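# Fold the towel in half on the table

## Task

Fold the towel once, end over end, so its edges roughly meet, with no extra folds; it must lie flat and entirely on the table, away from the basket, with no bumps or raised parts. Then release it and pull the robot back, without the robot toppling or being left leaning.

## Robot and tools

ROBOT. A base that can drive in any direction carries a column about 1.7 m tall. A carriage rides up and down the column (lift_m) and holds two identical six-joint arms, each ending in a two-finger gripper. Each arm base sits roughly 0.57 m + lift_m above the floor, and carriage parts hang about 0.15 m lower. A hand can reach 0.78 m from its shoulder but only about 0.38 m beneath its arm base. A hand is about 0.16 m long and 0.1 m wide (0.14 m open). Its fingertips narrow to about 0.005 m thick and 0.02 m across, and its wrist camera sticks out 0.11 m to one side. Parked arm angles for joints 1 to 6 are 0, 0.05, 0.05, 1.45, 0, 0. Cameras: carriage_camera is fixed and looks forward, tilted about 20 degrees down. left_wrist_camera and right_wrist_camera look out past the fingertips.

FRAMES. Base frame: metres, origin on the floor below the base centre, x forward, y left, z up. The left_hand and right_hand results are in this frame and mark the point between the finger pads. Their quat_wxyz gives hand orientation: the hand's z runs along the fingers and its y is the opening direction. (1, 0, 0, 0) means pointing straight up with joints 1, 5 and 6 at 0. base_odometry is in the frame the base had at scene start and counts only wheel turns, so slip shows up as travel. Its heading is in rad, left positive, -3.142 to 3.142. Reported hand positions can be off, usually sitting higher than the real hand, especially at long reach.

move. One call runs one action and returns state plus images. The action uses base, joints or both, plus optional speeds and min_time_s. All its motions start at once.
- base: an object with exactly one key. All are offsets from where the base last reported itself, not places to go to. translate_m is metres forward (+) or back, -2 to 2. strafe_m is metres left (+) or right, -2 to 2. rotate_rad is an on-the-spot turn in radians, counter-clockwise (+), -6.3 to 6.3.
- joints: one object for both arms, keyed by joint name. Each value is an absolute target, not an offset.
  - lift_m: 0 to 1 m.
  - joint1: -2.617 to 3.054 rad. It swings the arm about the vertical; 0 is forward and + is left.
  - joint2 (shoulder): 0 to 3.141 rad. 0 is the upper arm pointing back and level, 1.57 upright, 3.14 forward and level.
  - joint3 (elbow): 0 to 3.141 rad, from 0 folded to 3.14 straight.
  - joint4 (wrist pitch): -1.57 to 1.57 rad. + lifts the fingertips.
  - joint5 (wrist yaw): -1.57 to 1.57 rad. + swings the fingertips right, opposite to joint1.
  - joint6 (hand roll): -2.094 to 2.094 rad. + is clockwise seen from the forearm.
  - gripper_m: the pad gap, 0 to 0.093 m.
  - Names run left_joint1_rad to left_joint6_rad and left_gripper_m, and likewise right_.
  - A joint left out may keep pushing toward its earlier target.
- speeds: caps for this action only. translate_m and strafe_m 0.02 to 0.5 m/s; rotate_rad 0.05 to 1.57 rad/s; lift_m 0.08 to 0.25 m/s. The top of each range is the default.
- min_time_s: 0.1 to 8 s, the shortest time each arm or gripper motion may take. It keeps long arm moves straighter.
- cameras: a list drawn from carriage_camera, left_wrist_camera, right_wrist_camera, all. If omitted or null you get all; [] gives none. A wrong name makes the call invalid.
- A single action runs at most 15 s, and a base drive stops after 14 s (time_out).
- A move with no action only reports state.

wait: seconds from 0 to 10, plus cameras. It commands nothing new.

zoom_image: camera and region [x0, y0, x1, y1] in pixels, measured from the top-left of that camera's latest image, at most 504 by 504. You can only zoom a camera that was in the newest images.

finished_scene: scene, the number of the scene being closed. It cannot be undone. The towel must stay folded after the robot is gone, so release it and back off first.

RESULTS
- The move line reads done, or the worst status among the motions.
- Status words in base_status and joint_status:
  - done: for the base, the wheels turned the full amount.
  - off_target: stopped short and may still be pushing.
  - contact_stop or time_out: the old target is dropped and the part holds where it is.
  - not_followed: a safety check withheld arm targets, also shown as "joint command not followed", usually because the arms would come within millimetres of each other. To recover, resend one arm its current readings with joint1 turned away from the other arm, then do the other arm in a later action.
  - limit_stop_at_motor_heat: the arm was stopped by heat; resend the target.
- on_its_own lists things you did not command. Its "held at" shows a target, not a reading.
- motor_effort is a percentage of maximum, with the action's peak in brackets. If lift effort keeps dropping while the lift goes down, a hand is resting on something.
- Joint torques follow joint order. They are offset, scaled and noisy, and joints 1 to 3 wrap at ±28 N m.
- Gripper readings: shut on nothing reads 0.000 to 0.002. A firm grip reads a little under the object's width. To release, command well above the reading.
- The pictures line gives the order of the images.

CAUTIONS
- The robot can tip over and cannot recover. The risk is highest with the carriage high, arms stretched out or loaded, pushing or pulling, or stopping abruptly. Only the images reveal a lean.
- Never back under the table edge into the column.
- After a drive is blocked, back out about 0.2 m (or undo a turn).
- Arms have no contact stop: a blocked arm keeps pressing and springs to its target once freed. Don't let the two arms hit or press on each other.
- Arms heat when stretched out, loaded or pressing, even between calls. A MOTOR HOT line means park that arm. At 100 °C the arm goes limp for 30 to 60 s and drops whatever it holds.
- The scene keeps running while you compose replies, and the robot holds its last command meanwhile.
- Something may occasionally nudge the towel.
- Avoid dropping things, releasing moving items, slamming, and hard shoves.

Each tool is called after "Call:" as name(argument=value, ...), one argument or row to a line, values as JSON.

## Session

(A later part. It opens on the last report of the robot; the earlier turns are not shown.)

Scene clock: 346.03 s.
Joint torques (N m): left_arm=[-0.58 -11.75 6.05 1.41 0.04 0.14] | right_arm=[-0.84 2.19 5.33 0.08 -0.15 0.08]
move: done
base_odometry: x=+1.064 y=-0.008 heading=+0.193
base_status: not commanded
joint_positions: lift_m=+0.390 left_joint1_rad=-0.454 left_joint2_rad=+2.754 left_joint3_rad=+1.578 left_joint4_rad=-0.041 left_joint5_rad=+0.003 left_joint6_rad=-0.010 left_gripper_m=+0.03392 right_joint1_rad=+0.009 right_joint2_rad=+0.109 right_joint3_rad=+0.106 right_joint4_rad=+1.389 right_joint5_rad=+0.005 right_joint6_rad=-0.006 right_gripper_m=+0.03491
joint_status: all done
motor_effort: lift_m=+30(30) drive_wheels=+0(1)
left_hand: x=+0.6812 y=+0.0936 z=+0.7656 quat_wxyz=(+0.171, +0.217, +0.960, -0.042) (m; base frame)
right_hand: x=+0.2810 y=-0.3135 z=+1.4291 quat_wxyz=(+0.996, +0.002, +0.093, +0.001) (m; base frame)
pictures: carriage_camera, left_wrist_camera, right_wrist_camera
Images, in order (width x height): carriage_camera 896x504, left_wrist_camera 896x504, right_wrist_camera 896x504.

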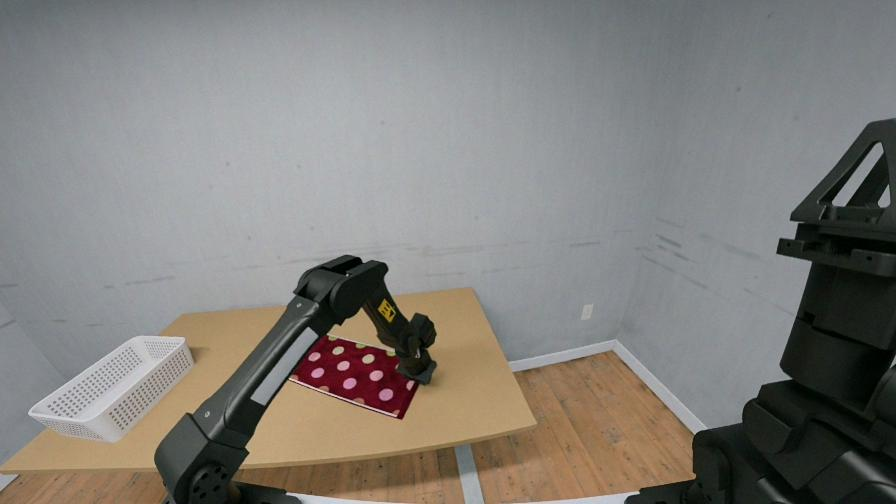

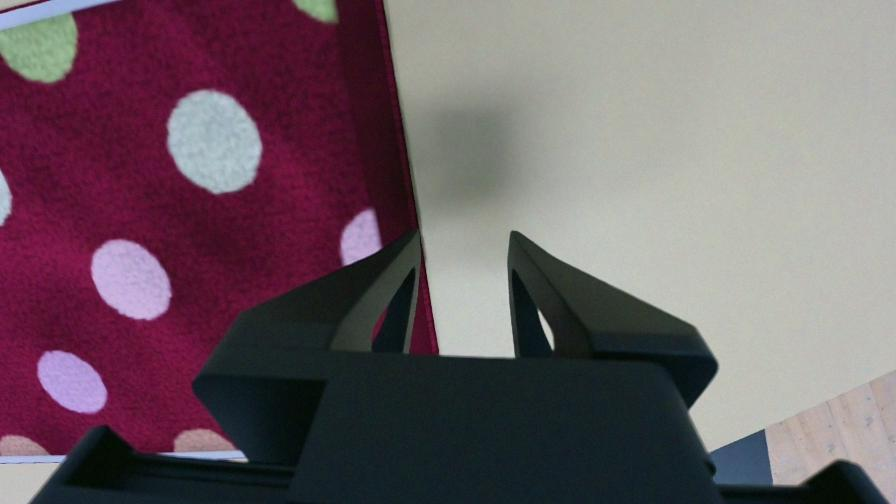

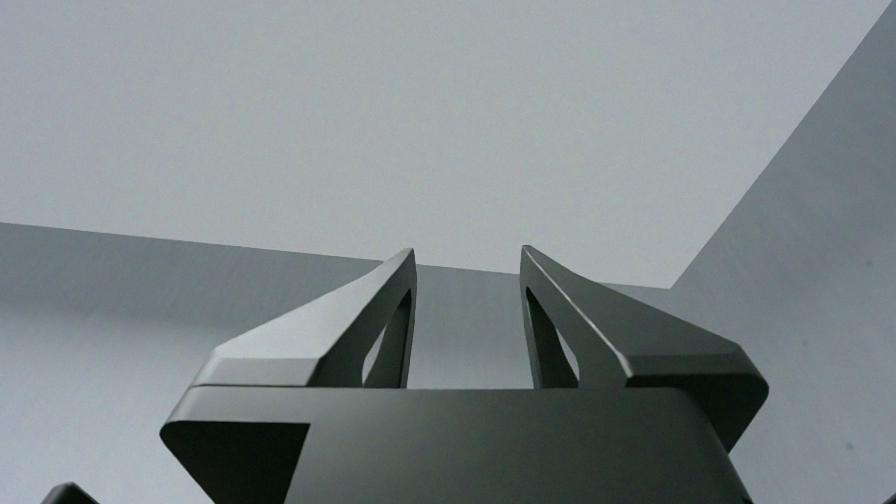

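Call:
move(
  joints={"left_joint1_rad":-0.4,"left_joint6_rad":-0.12,"lift_m":0.372},
  cameras=["left_wrist_camera"],
)

Call:
move(
  joints={"lift_m":0.337},
  speeds={"lift_m":0.08},
  cameras=["left_wrist_camera"],
)

Call:
move(
  joints={"left_gripper_m":0},
  min_time_s=1.5,
  cameras=["left_wrist_camera"],
)

Call:
move(
  joints={"lift_m":0.4},
  speeds={"lift_m":0.08},
  cameras=["left_wrist_camera","carriage_camera"],
)

Scene clock: 358.43 s.
Joint torques (N m): left_arm=[-0.27 -12.15 6.09 1.42 0.07 -0.11] | right_arm=[-0.65 2.26 5.46 0.03 -0.15 0.11]
move: done
base_odometry: x=+1.064 y=-0.008 heading=+0.193
base_status: not commanded
joint_positions: lift_m=+0.372 left_joint1_rad=-0.398 left_joint2_rad=+2.757 left_joint3_rad=+1.579 left_joint4_rad=-0.042 left_joint5_rad=+0.002 left_joint6_rad=-0.108 left_gripper_m=+0.03392 right_joint1_rad=+0.009 right_joint2_rad=+0.108 right_joint3_rad=+0.104 right_joint4_rad=+1.393 right_joint5_rad=+0.005 right_joint6_rad=-0.006 right_gripper_m=+0.03491
joint_status: all done
motor_effort: lift_m=+29(30) drive_wheels=+0(1)
left_hand: x=+0.6924 y=+0.1195 z=+0.7465 quat_wxyz=(+0.169, +0.142, +0.974, -0.045) (m; base frame)
right_hand: x=+0.2802 y=-0.3135 z=+1.4109 quat_wxyz=(+0.996, +0.002, +0.091, +0.001) (m; base frame)
pictures: left_wrist_camera
Images, in order (width x height): left_wrist_camera 896x504.

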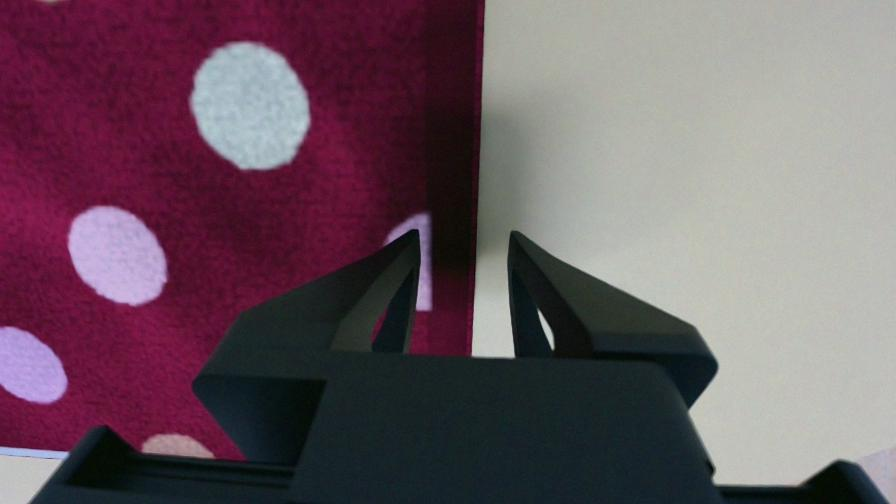

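Scene clock: 359.23 s.
Joint torques (N m): left_arm=[-0.29 -10.07 4.56 1.2 0.16 -0.12] | right_arm=[-0.75 2.29 5.55 0 -0.15 0.11]
move: done
base_odometry: x=+1.063 y=-0.008 heading=+0.193
base_status: not commanded
joint_positions: lift_m=+0.337 left_joint1_rad=-0.398 left_joint2_rad=+2.726 left_joint3_rad=+1.601 left_joint4_rad=-0.001 left_joint5_rad=-0.011 left_joint6_rad=-0.109 left_gripper_m=+0.03392 right_joint1_rad=+0.009 right_joint2_rad=+0.108 right_joint3_rad=+0.104 right_joint4_rad=+1.394 right_joint5_rad=+0.005 right_joint6_rad=-0.006 right_gripper_m=+0.03491
joint_status: all done
motor_effort: lift_m=+26(26) drive_wheels=-1(1)
left_hand: x=+0.7198 y=+0.1105 z=+0.7365 quat_wxyz=(+0.215, +0.139, +0.965, -0.050) (m; base frame)
right_hand: x=+0.2797 y=-0.3135 z=+1.3763 quat_wxyz=(+0.996, +0.002, +0.090, +0.001) (m; base frame)
pictures: left_wrist_camera
Images, in order (width x height): left_wrist_camera 896x504.

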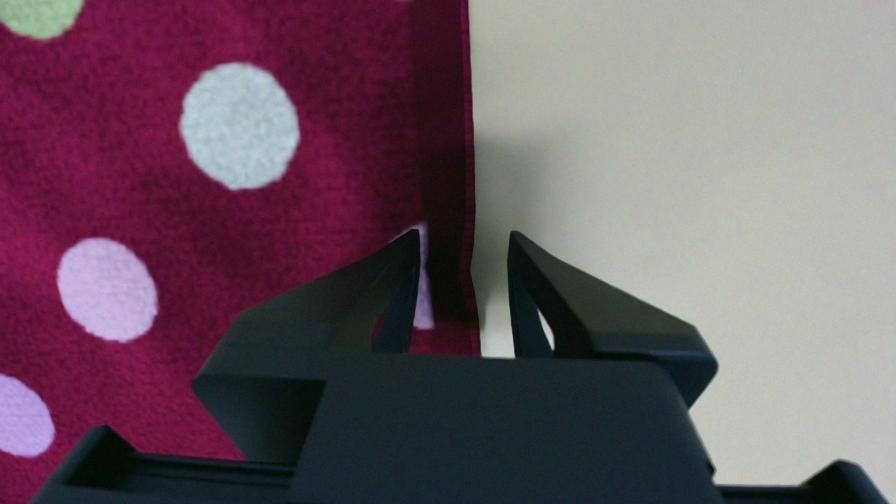

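Scene clock: 361.03 s.
Joint torques (N m): left_arm=[-0.29 -10.09 4.55 1.09 0.32 -0.11] | right_arm=[-0.91 2.36 5.37 0.02 -0.14 0.12]
move: done
base_odometry: x=+1.063 y=-0.008 heading=+0.193
base_status: not commanded
joint_positions: lift_m=+0.337 left_joint1_rad=-0.396 left_joint2_rad=+2.726 left_joint3_rad=+1.601 left_joint4_rad=+0.006 left_joint5_rad=-0.028 left_joint6_rad=-0.109 left_gripper_m=+0.00285 right_joint1_rad=+0.009 right_joint2_rad=+0.108 right_joint3_rad=+0.104 right_joint4_rad=+1.394 right_joint5_rad=+0.005 right_joint6_rad=-0.006 right_gripper_m=+0.03491
joint_status: all done
motor_effort: lift_m=+25(27) drive_wheels=+0(1)
left_hand: x=+0.7227 y=+0.1133 z=+0.7373 quat_wxyz=(+0.221, +0.136, +0.965, -0.043) (m; base frame)
right_hand: x=+0.2797 y=-0.3135 z=+1.3763 quat_wxyz=(+0.996, +0.002, +0.090, +0.001) (m; base frame)
pictures: left_wrist_camera
Images, in order (width x height): left_wrist_camera 896x504.

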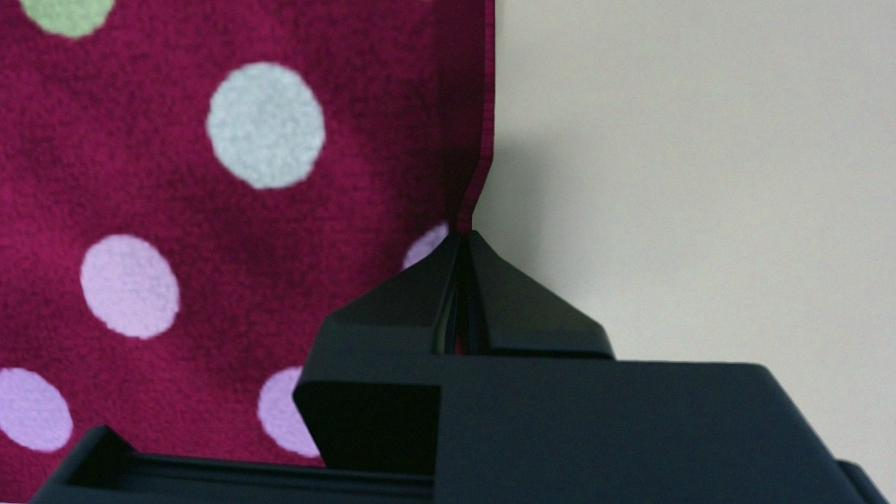

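Scene clock: 362.27 s.
Joint torques (N m): left_arm=[-0.38 -11.04 4.26 1.43 0.2 -0.08] | right_arm=[-0.75 2.18 5.48 0.05 -0.17 0.09]
move: done
base_odometry: x=+1.063 y=-0.008 heading=+0.193
base_status: not commanded
joint_positions: lift_m=+0.400 left_joint1_rad=-0.396 left_joint2_rad=+2.740 left_joint3_rad=+1.601 left_joint4_rad=-0.033 left_joint5_rad=-0.015 left_joint6_rad=-0.110 left_gripper_m=+0.00279 right_joint1_rad=+0.009 right_joint2_rad=+0.108 right_joint3_rad=+0.104 right_joint4_rad=+1.394 right_joint5_rad=+0.005 right_joint6_rad=-0.006 right_gripper_m=+0.03491
joint_status: all done
motor_effort: lift_m=+32(35) drive_wheels=+0(2)
left_hand: x=+0.7095 y=+0.1163 z=+0.7886 quat_wxyz=(+0.194, +0.139, +0.970, -0.043) (m; base frame)
right_hand: x=+0.2797 y=-0.3135 z=+1.4389 quat_wxyz=(+0.996, +0.002, +0.090, +0.001) (m; base frame)
pictures: carriage_camera, left_wrist_camera
Images, in order (width x height): carriage_camera 896x504, left_wrist_camera 896x504.

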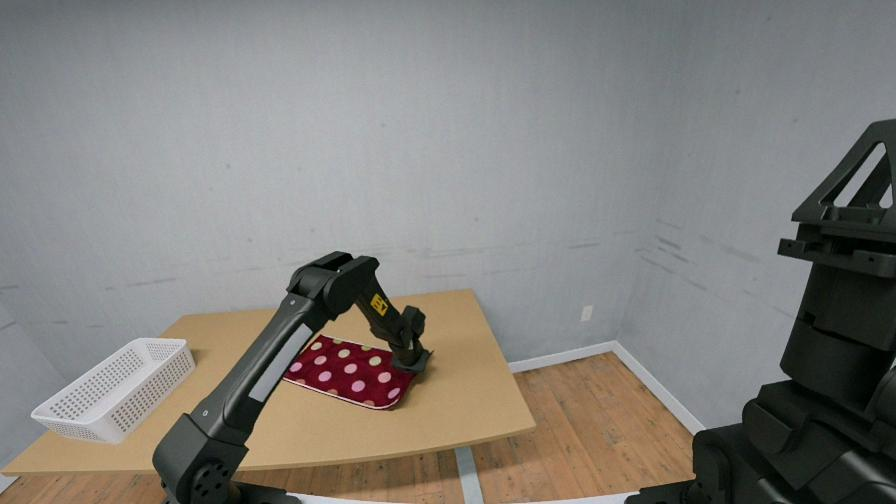

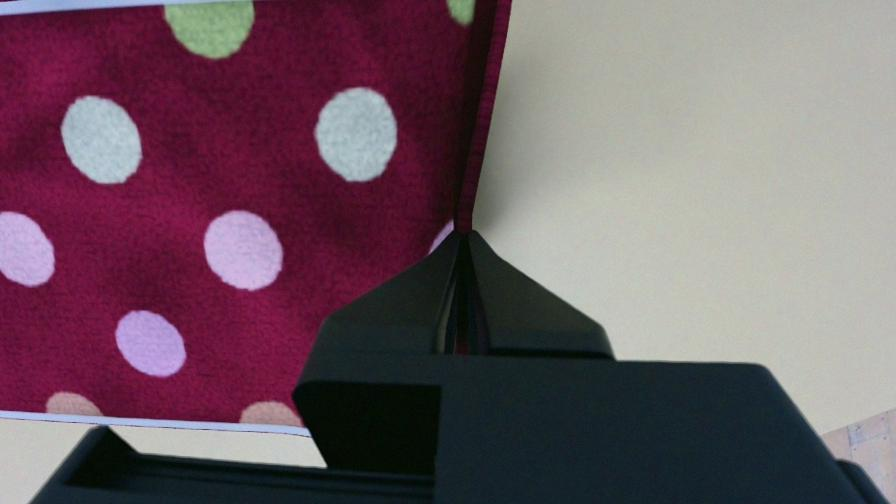

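Call:
move(
  joints={"lift_m":0.51,"left_joint1_rad":-0.2,"left_joint2_rad":2.83,"left_joint3_rad":1.68,"left_joint4_rad":0.02,"left_joint5_rad":0,"left_joint6_rad":0.07},
  min_time_s=2,
  cameras=["carriage_camera"],
)

Call:
move(
  joints={"lift_m":0.53,"left_joint1_rad":0.04,"left_joint2_rad":2.88,"left_joint3_rad":1.75,"left_joint4_rad":0.08,"left_joint6_rad":0.3},
  min_time_s=2,
  cameras=["carriage_camera","left_wrist_camera"],
)

Scene clock: 378.73 s.
Joint torques (N m): left_arm=[0.55 -11.02 7.42 1.76 0.22 0.13] | right_arm=[-0.79 2.25 5.55 0.02 -0.15 0.11]
move: done
base_odometry: x=+1.064 y=-0.008 heading=+0.193
base_status: not commanded
joint_positions: lift_m=+0.510 left_joint1_rad=-0.208 left_joint2_rad=+2.796 left_joint3_rad=+1.657 left_joint4_rad=+0.009 left_joint5_rad=-0.012 left_joint6_rad=+0.060 left_gripper_m=+0.00277 right_joint1_rad=+0.009 right_joint2_rad=+0.108 right_joint3_rad=+0.104 right_joint4_rad=+1.394 right_joint5_rad=+0.005 right_joint6_rad=-0.006 right_gripper_m=+0.03491
joint_status: all done
motor_effort: lift_m=+31(40) drive_wheels=-1(2)
left_hand: x=+0.7521 y=+0.2058 z=+0.8890 quat_wxyz=(+0.218, +0.129, +0.967, -0.010) (m; base frame)
right_hand: x=+0.2797 y=-0.3135 z=+1.5489 quat_wxyz=(+0.996, +0.002, +0.090, +0.001) (m; base frame)
pictures: carriage_camera
Images, in order (width x height): carriage_camera 896x504.

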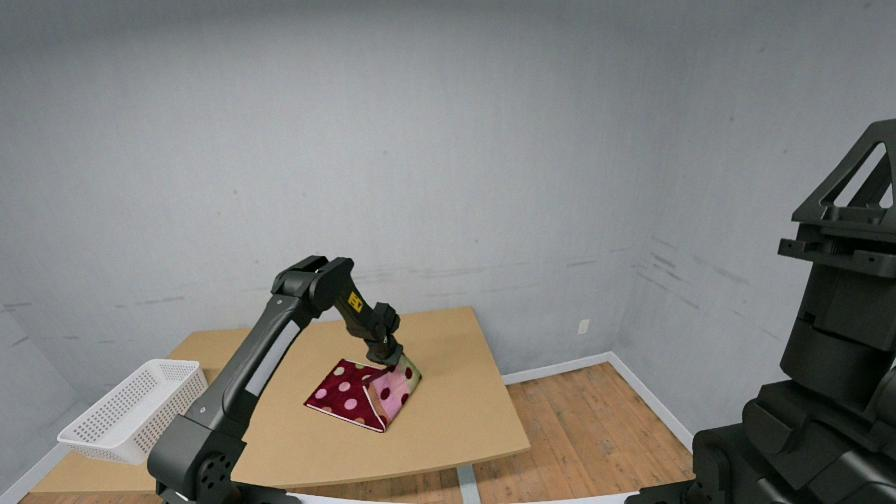

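Scene clock: 381.03 s.
Joint torques (N m): left_arm=[0.55 -11.33 7.84 1.93 0.21 0.12] | right_arm=[-0.87 2.33 5.41 -0.02 -0.15 0.11]
move: done
base_odometry: x=+1.064 y=-0.008 heading=+0.193
base_status: not commanded
joint_positions: lift_m=+0.530 left_joint1_rad=+0.033 left_joint2_rad=+2.845 left_joint3_rad=+1.726 left_joint4_rad=+0.070 left_joint5_rad=-0.011 left_joint6_rad=+0.289 left_gripper_m=+0.00277 right_joint1_rad=+0.009 right_joint2_rad=+0.108 right_joint3_rad=+0.104 right_joint4_rad=+1.396 right_joint5_rad=+0.005 right_joint6_rad=-0.006 right_gripper_m=+0.03491
joint_status: all done
motor_effort: lift_m=+30(37) drive_wheels=-1(1)
left_hand: x=+0.7885 y=+0.3332 z=+0.9091 quat_wxyz=(+0.254, +0.122, +0.958, +0.046) (m; base frame)
right_hand: x=+0.2794 y=-0.3135 z=+1.5689 quat_wxyz=(+0.996, +0.002, +0.089, +0.001) (m; base frame)
pictures: carriage_camera, left_wrist_camera
Images, in order (width x height): carriage_camera 896x504, left_wrist_camera 896x504.

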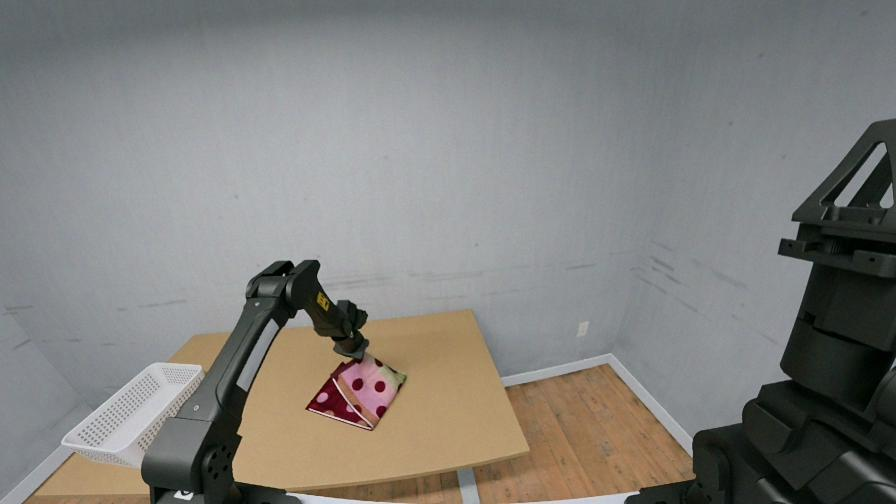

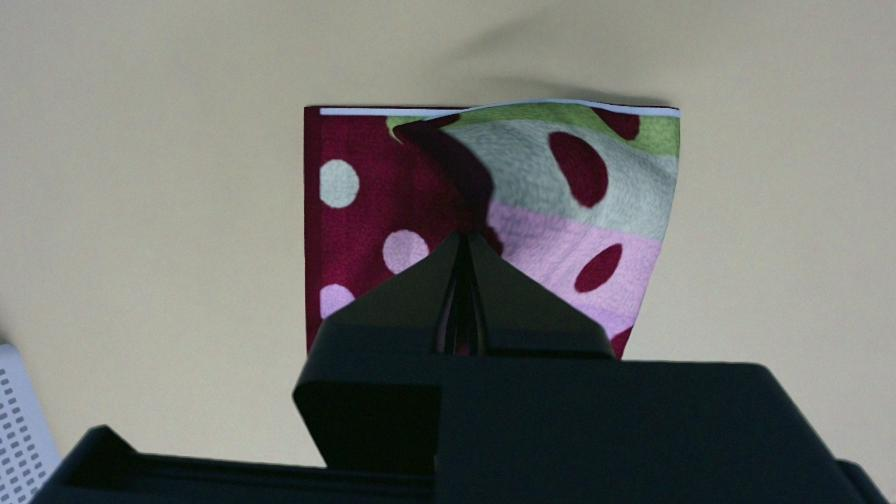

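Call:
move(
  base={"translate_m": 0.03},
  joints={"lift_m":0.46,"left_joint1_rad":0.22,"left_joint2_rad":2.95,"left_joint3_rad":1.85,"left_joint4_rad":0.2,"left_joint6_rad":0.5},
  min_time_s=2,
  speeds={"lift_m":0.08,"translate_m":0.05},
  cameras=["carriage_camera","left_wrist_camera"],
)

Scene clock: 386.03 s.
Joint torques (N m): left_arm=[0.54 -11.67 8.14 2.23 0.2 0.1] | right_arm=[-0.84 2.25 5.39 -0.05 -0.14 0.1]
move: done
base_odometry: x=+1.093 y=-0.002 heading=+0.193
base_status: done
joint_positions: lift_m=+0.460 left_joint1_rad=+0.212 left_joint2_rad=+2.915 left_joint3_rad=+1.825 left_joint4_rad=+0.190 left_joint5_rad=-0.010 left_joint6_rad=+0.489 left_gripper_m=+0.00277 right_joint1_rad=+0.009 right_joint2_rad=+0.108 right_joint3_rad=+0.104 right_joint4_rad=+1.399 right_joint5_rad=+0.005 right_joint6_rad=-0.006 right_gripper_m=+0.03491
joint_status: all done
motor_effort: lift_m=+30(30) drive_wheels=+0(8)
left_hand: x=+0.8158 y=+0.4406 z=+0.8470 quat_wxyz=(+0.308, +0.129, +0.935, +0.118) (m; base frame)
right_hand: x=+0.2787 y=-0.3135 z=+1.4992 quat_wxyz=(+0.996, +0.002, +0.088, +0.001) (m; base frame)
pictures: carriage_camera, left_wrist_camera
Images, in order (width x height): carriage_camera 896x504, left_wrist_camera 896x504.

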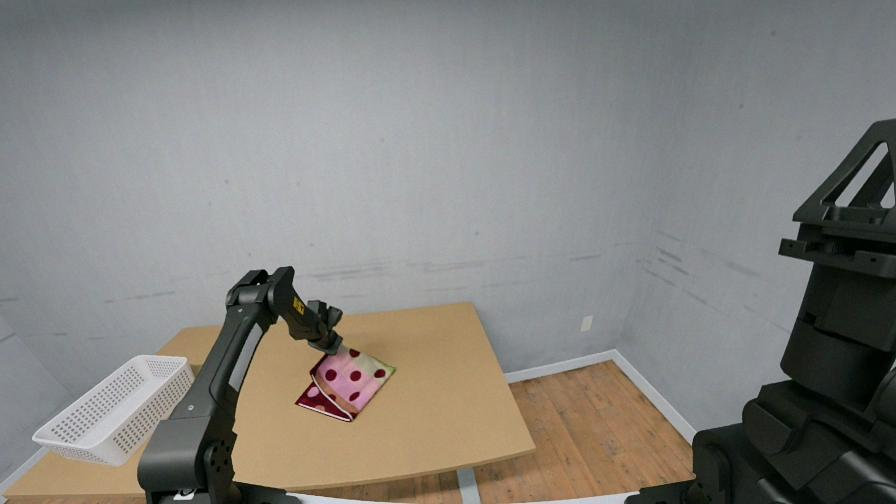

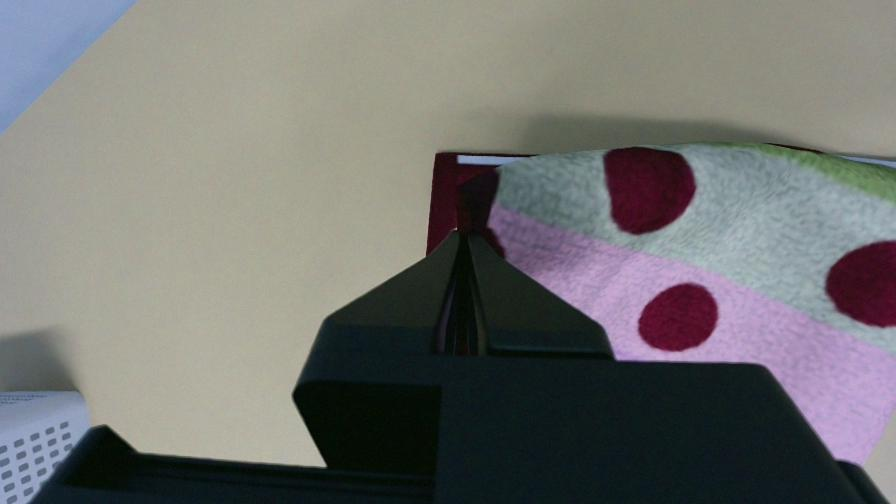

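Call:
move(
  joints={"lift_m":0.4,"left_joint1_rad":0.265,"left_joint2_rad":2.96,"left_joint3_rad":1.87,"left_joint4_rad":0.2,"left_joint6_rad":0.53},
  min_time_s=1.5,
  speeds={"lift_m":0.08},
  cameras=["carriage_camera","left_wrist_camera"],
)

Scene clock: 393.33 s.
Joint torques (N m): left_arm=[0.61 -11.81 8.36 2.13 0.22 0.13] | right_arm=[-0.77 2.32 5.39 -0.03 -0.13 0.1]
move: done
base_odometry: x=+1.093 y=-0.002 heading=+0.193
base_status: not commanded
joint_positions: lift_m=+0.400 left_joint1_rad=+0.256 left_joint2_rad=+2.924 left_joint3_rad=+1.844 left_joint4_rad=+0.200 left_joint5_rad=-0.010 left_joint6_rad=+0.520 left_gripper_m=+0.00277 right_joint1_rad=+0.009 right_joint2_rad=+0.108 right_joint3_rad=+0.104 right_joint4_rad=+1.399 right_joint5_rad=+0.005 right_joint6_rad=-0.006 right_gripper_m=+0.03491
joint_status: all done
motor_effort: lift_m=+28(31) drive_wheels=+0(1)
left_hand: x=+0.8153 y=+0.4675 z=+0.7888 quat_wxyz=(+0.311, +0.122, +0.933, +0.132) (m; base frame)
right_hand: x=+0.2787 y=-0.3135 z=+1.4392 quat_wxyz=(+0.996, +0.002, +0.088, +0.001) (m; base frame)
pictures: carriage_camera, left_wrist_camera
Images, in order (width x height): carriage_camera 896x504, left_wrist_camera 896x504.

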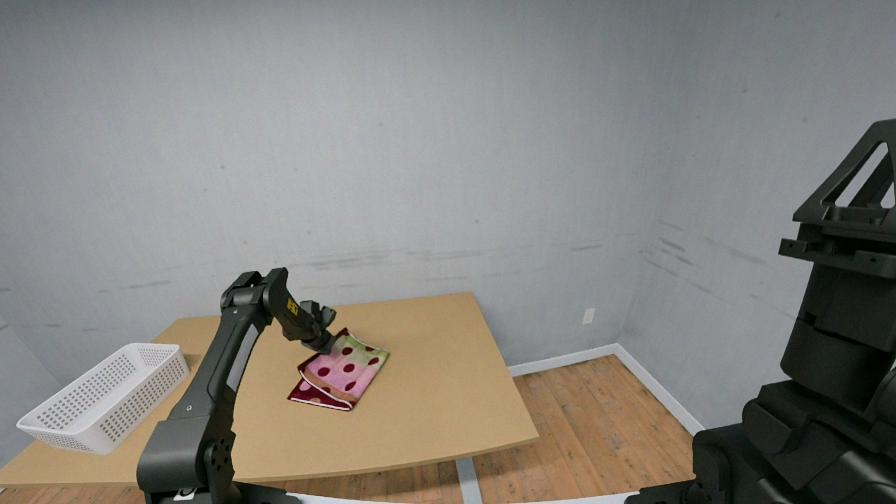

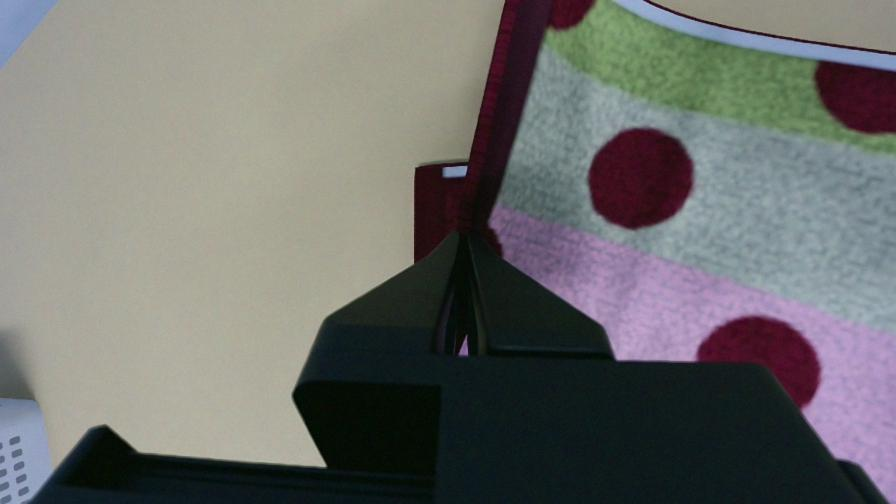

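Call:
move(
  joints={"lift_m":0.41,"left_joint1_rad":0.383,"left_joint2_rad":2.825,"left_joint3_rad":1.61,"left_joint4_rad":0.164,"left_joint6_rad":0.62},
  min_time_s=2,
  cameras=["carriage_camera","left_wrist_camera"],
)

Scene clock: 404.73 s.
Joint torques (N m): left_arm=[0.59 -17.09 3.58 1.55 0.24 0.12] | right_arm=[-0.88 2.33 5.38 -0.06 -0.15 0.13]
move: done
base_odometry: x=+1.093 y=-0.002 heading=+0.193
base_status: not commanded
joint_positions: lift_m=+0.410 left_joint1_rad=+0.375 left_joint2_rad=+2.876 left_joint3_rad=+1.624 left_joint4_rad=+0.181 left_joint5_rad=-0.010 left_joint6_rad=+0.610 left_gripper_m=+0.00277 right_joint1_rad=+0.009 right_joint2_rad=+0.108 right_joint3_rad=+0.104 right_joint4_rad=+1.399 right_joint5_rad=+0.005 right_joint6_rad=-0.006 right_gripper_m=+0.03491
joint_status: all done
motor_effort: lift_m=+31(38) drive_wheels=+0(1)
left_hand: x=+0.7219 y=+0.5072 z=+0.7588 quat_wxyz=(+0.216, +0.112, +0.962, +0.121) (m; base frame)
right_hand: x=+0.2785 y=-0.3135 z=+1.4491 quat_wxyz=(+0.996, +0.002, +0.087, +0.001) (m; base frame)
pictures: carriage_camera, left_wrist_camera
Images, in order (width x height): carriage_camera 896x504, left_wrist_camera 896x504.

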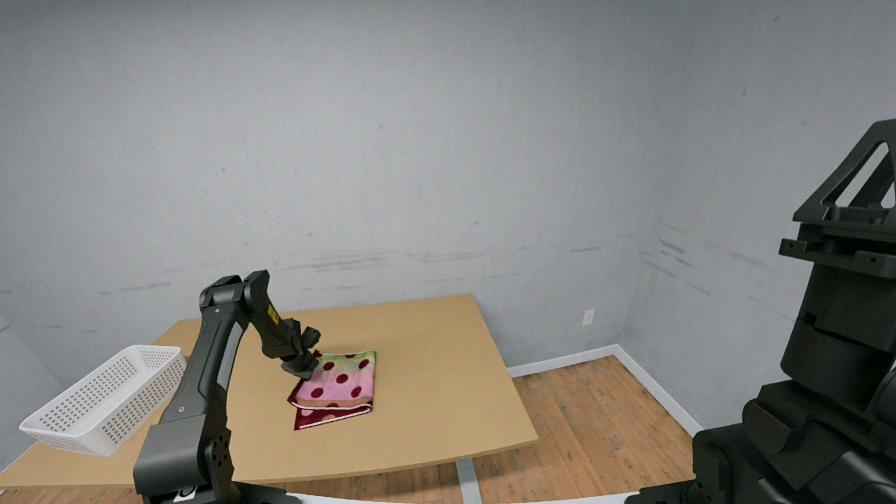

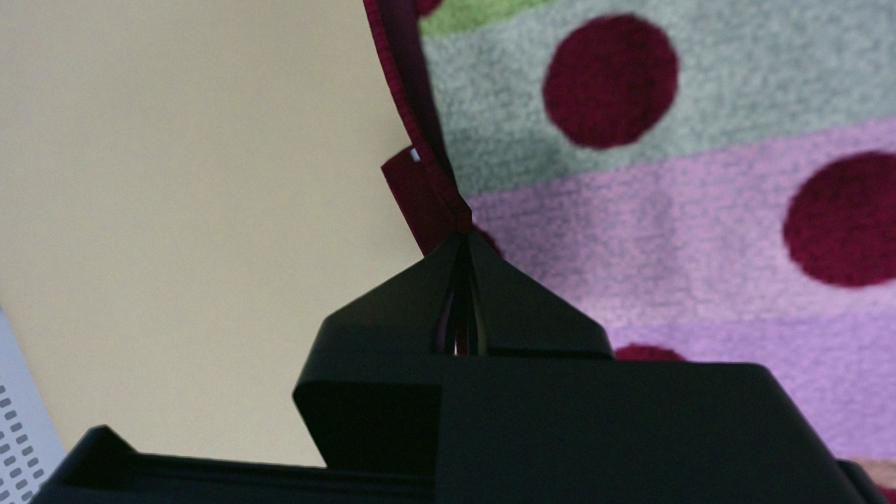

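Call:
move(
  joints={"lift_m":0.5,"left_joint1_rad":0.25,"left_joint2_rad":2.7,"left_joint3_rad":1.35,"left_joint4_rad":0.24,"left_joint6_rad":0.25},
  min_time_s=2,
  cameras=[],
)

Call:
move(
  joints={"lift_m":0.56,"left_joint1_rad":-0.01,"left_joint2_rad":2.652,"left_joint3_rad":1.228,"left_joint4_rad":0.272,"left_joint6_rad":-0.22},
  min_time_s=2,
  cameras=["carriage_camera","left_wrist_camera"],
)

Scene clock: 419.27 s.
Joint torques (N m): left_arm=[-0.85 -15.79 2.97 1.71 0.2 -0.07] | right_arm=[-0.76 2.39 5.35 -0.04 -0.16 0.1]
move: done
MOTOR HOT: joint 2 (shoulder) of the left arm reports 84 °C; the controller stops that arm at 100 °C. To cool a motor, set the load down, stop pushing, or move to a pose that needs little force.
base_odometry: x=+1.093 y=-0.002 heading=+0.193
base_status: not commanded
joint_positions: lift_m=+0.500 left_joint1_rad=+0.258 left_joint2_rad=+2.748 left_joint3_rad=+1.363 left_joint4_rad=+0.233 left_joint5_rad=-0.010 left_joint6_rad=+0.261 left_gripper_m=+0.00277 right_joint1_rad=+0.009 right_joint2_rad=+0.108 right_joint3_rad=+0.104 right_joint4_rad=+1.399 right_joint5_rad=+0.005 right_joint6_rad=-0.006 right_gripper_m=+0.03491
joint_status: all done
motor_effort: lift_m=+31(38) drive_wheels=+0(1)
left_hand: x=+0.6846 y=+0.4341 z=+0.8561 quat_wxyz=(+0.199, +0.000, +0.978, +0.058) (m; base frame)
right_hand: x=+0.2785 y=-0.3135 z=+1.5391 quat_wxyz=(+0.996, +0.002, +0.087, +0.001) (m; base frame)
pictures: none
No camera images: "cameras" was empty.

Scene clock: 421.57 s.
Joint torques (N m): left_arm=[-0.7 -15.1 2.35 1.65 0.19 -0.09] | right_arm=[-0.8 2.39 5.45 -0.06 -0.16 0.1]
move: done
MOTOR HOT: still on. Joint 2 (shoulder) of the left arm reports 84 °C.
base_odometry: x=+1.093 y=-0.002 heading=+0.193
base_status: not commanded
joint_positions: lift_m=+0.560 left_joint1_rad=-0.002 left_joint2_rad=+2.699 left_joint3_rad=+1.239 left_joint4_rad=+0.262 left_joint5_rad=-0.010 left_joint6_rad=-0.209 left_gripper_m=+0.00277 right_joint1_rad=+0.009 right_joint2_rad=+0.108 right_joint3_rad=+0.104 right_joint4_rad=+1.399 right_joint5_rad=+0.005 right_joint6_rad=-0.006 right_gripper_m=+0.03491
joint_status: all done
motor_effort: lift_m=+31(38) drive_wheels=+0(1)
left_hand: x=+0.6679 y=+0.3139 z=+0.9167 quat_wxyz=(+0.185, -0.102, +0.977, -0.015) (m; base frame)
right_hand: x=+0.2785 y=-0.3135 z=+1.5991 quat_wxyz=(+0.996, +0.002, +0.087, +0.001) (m; base frame)
pictures: carriage_camera, left_wrist_camera
Images, in order (width x height): carriage_camera 896x504, left_wrist_camera 896x504.

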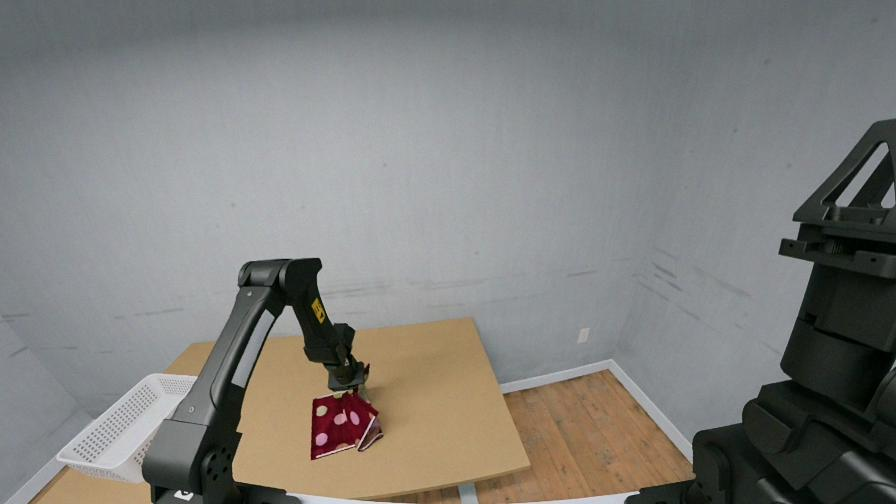

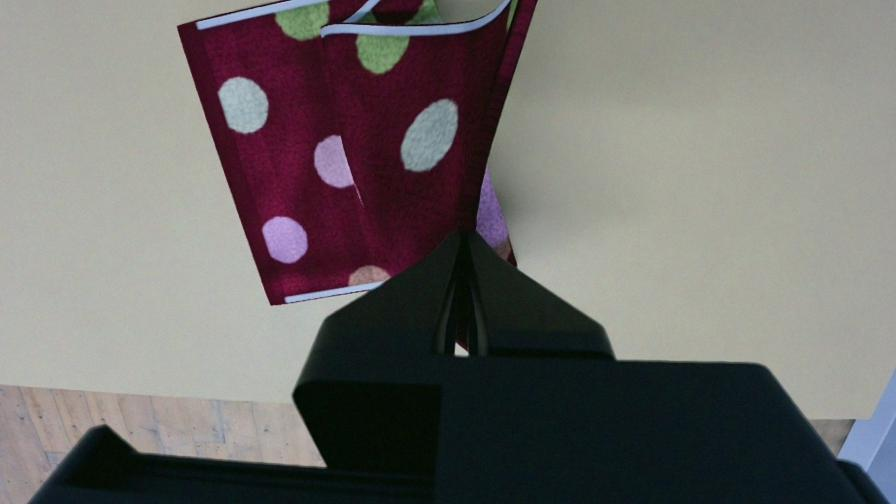

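Call:
move(
  joints={"lift_m":0.53,"left_joint1_rad":0.2,"left_joint2_rad":2.62,"left_joint3_rad":1.15,"left_joint4_rad":0.32,"left_joint6_rad":-0.25},
  min_time_s=2,
  cameras=["left_wrist_camera"],
)

Call:
move(
  joints={"lift_m":0.43,"left_joint1_rad":0.45,"left_joint2_rad":2.6,"left_joint3_rad":1.1,"left_joint4_rad":0.36,"left_joint6_rad":-0.06},
  min_time_s=2,
  cameras=["carriage_camera","left_wrist_camera"],
)

Scene clock: 432.63 s.
Joint torques (N m): left_arm=[0.49 -14.68 2.29 1.62 0.16 -0.08] | right_arm=[-0.8 2.35 5.42 -0.03 -0.16 0.1]
move: done
MOTOR HOT: still on. Joint 2 (shoulder) of the left arm reports 85 °C.
base_odometry: x=+1.093 y=-0.002 heading=+0.193
base_status: not commanded
joint_positions: lift_m=+0.530 left_joint1_rad=+0.192 left_joint2_rad=+2.665 left_joint3_rad=+1.161 left_joint4_rad=+0.310 left_joint5_rad=-0.010 left_joint6_rad=-0.240 left_gripper_m=+0.00277 right_joint1_rad=+0.009 right_joint2_rad=+0.108 right_joint3_rad=+0.104 right_joint4_rad=+1.399 right_joint5_rad=+0.005 right_joint6_rad=-0.006 right_gripper_m=+0.03491
joint_status: all done
motor_effort: lift_m=+29(31) drive_wheels=+0(1)
left_hand: x=+0.6459 y=+0.3950 z=+0.8914 quat_wxyz=(+0.187, -0.211, +0.959, +0.000) (m; base frame)
right_hand: x=+0.2785 y=-0.3135 z=+1.5693 quat_wxyz=(+0.996, +0.002, +0.087, +0.001) (m; base frame)
pictures: left_wrist_camera
Images, in order (width x height): left_wrist_camera 896x504.

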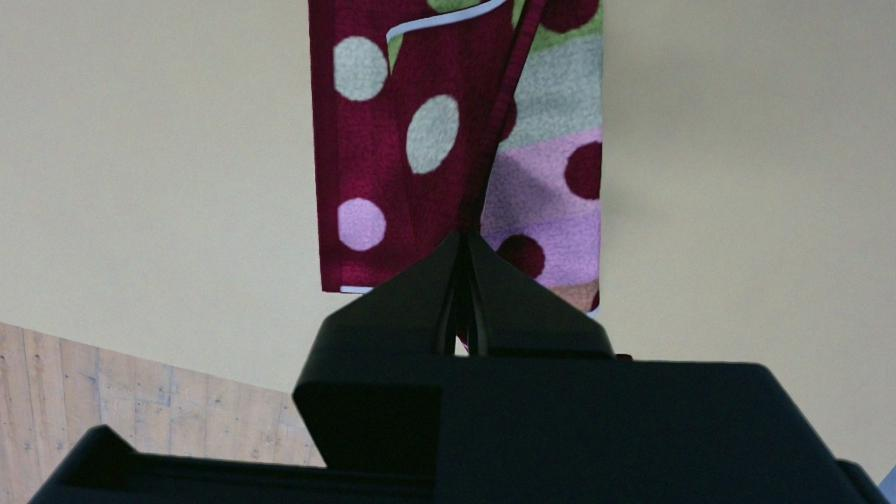

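Scene clock: 434.93 s.
Joint torques (N m): left_arm=[0.57 -13.96 2.19 1.64 0.17 0.14] | right_arm=[-0.73 2.32 5.39 -0.03 -0.12 0.12]
move: done
MOTOR HOT: still on. Joint 2 (shoulder) of the left arm reports 85 °C.
base_odometry: x=+1.093 y=-0.002 heading=+0.193
base_status: not commanded
joint_positions: lift_m=+0.430 left_joint1_rad=+0.442 left_joint2_rad=+2.643 left_joint3_rad=+1.110 left_joint4_rad=+0.349 left_joint5_rad=-0.010 left_joint6_rad=-0.070 left_gripper_m=+0.00277 right_joint1_rad=+0.009 right_joint2_rad=+0.108 right_joint3_rad=+0.104 right_joint4_rad=+1.399 right_joint5_rad=+0.005 right_joint6_rad=-0.006 right_gripper_m=+0.03491
joint_status: all done
motor_effort: lift_m=+29(30) drive_wheels=-1(2)
left_hand: x=+0.6064 y=+0.4917 z=+0.7957 quat_wxyz=(+0.188, -0.250, +0.949, +0.040) (m; base frame)
right_hand: x=+0.2785 y=-0.3135 z=+1.4693 quat_wxyz=(+0.996, +0.002, +0.087, +0.001) (m; base frame)
pictures: carriage_camera, left_wrist_camera
Images, in order (width x height): carriage_camera 896x504, left_wrist_camera 896x504.

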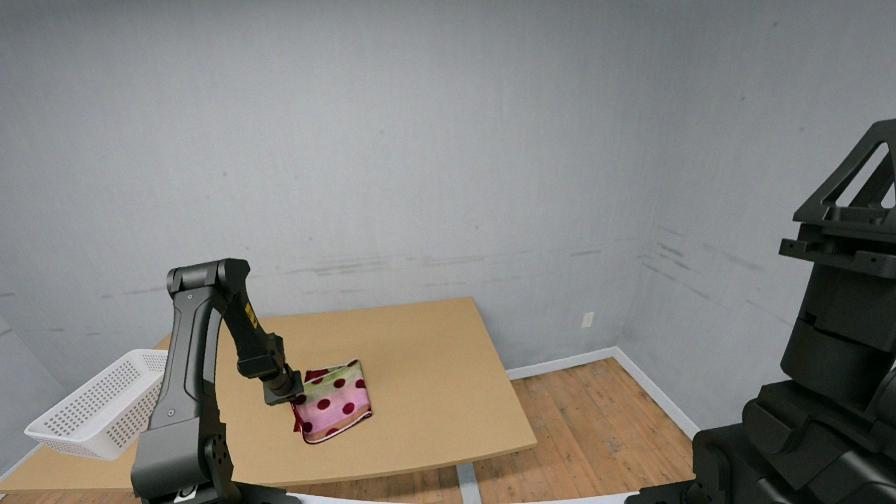

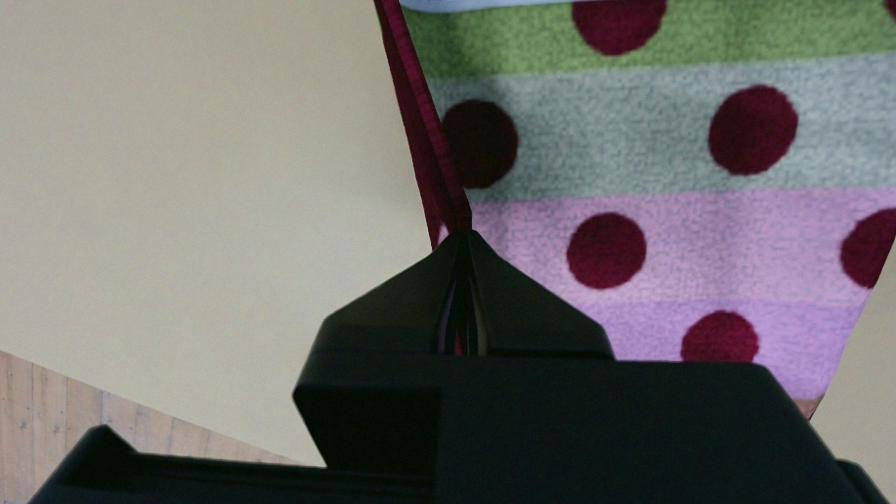

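Call:
move(
  joints={"lift_m":0.388},
  speeds={"lift_m":0.08},
  cameras=["carriage_camera","left_wrist_camera"],
)

Call:
zoom_image(
  camera="carriage_camera",
  region=[240, 330, 420, 470],
)

Scene clock: 438.77 s.
Joint torques (N m): left_arm=[0.51 -13.65 2.52 1.6 0.17 0.16] | right_arm=[-0.76 2.39 5.35 -0.03 -0.14 0.11]
move: done
MOTOR HOT: still on. Joint 2 (shoulder) of the left arm reports 85 °C.
base_odometry: x=+1.093 y=-0.002 heading=+0.193
base_status: not commanded
joint_positions: lift_m=+0.388 left_joint1_rad=+0.442 left_joint2_rad=+2.635 left_joint3_rad=+1.108 left_joint4_rad=+0.356 left_joint5_rad=-0.010 left_joint6_rad=-0.069 left_gripper_m=+0.00277 right_joint1_rad=+0.009 right_joint2_rad=+0.108 right_joint3_rad=+0.104 right_joint4_rad=+1.399 right_joint5_rad=+0.005 right_joint6_rad=-0.006 right_gripper_m=+0.03491
joint_status: all done
motor_effort: lift_m=+29(31) drive_wheels=+0(1)
left_hand: x=+0.6094 y=+0.4932 z=+0.7572 quat_wxyz=(+0.194, -0.249, +0.948, +0.041) (m; base frame)
right_hand: x=+0.2785 y=-0.3135 z=+1.4273 quat_wxyz=(+0.996, +0.002, +0.087, +0.001) (m; base frame)
pictures: carriage_camera, left_wrist_camera
Images, in order (width x height): carriage_camera 896x504, left_wrist_camera 896x504.

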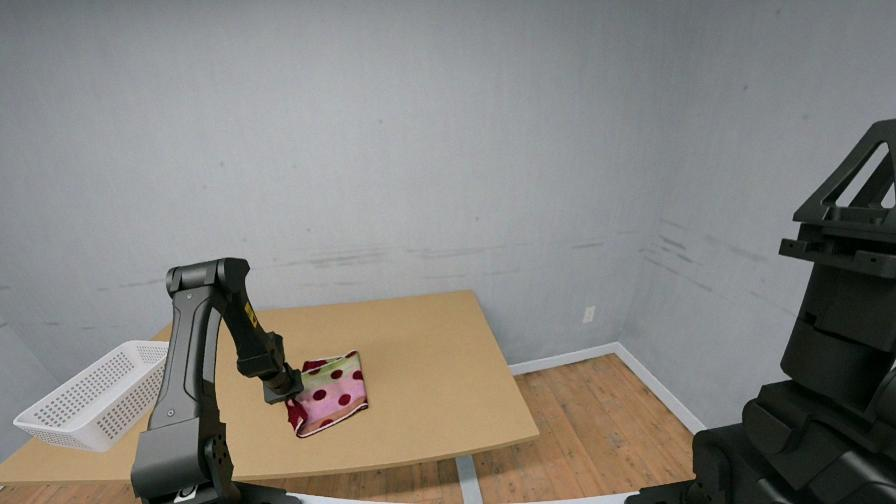

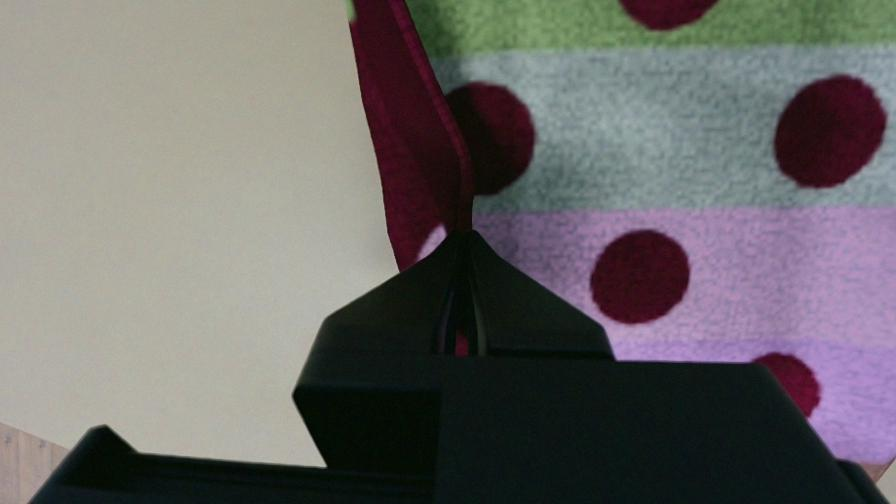

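Scaled by 2.800.

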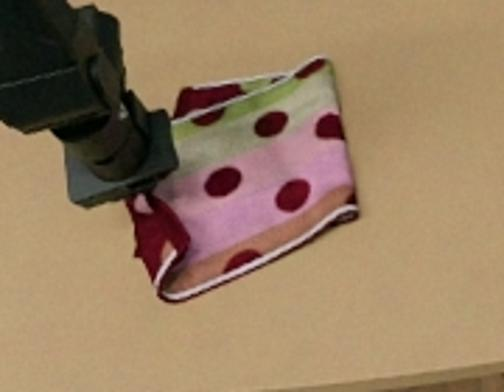

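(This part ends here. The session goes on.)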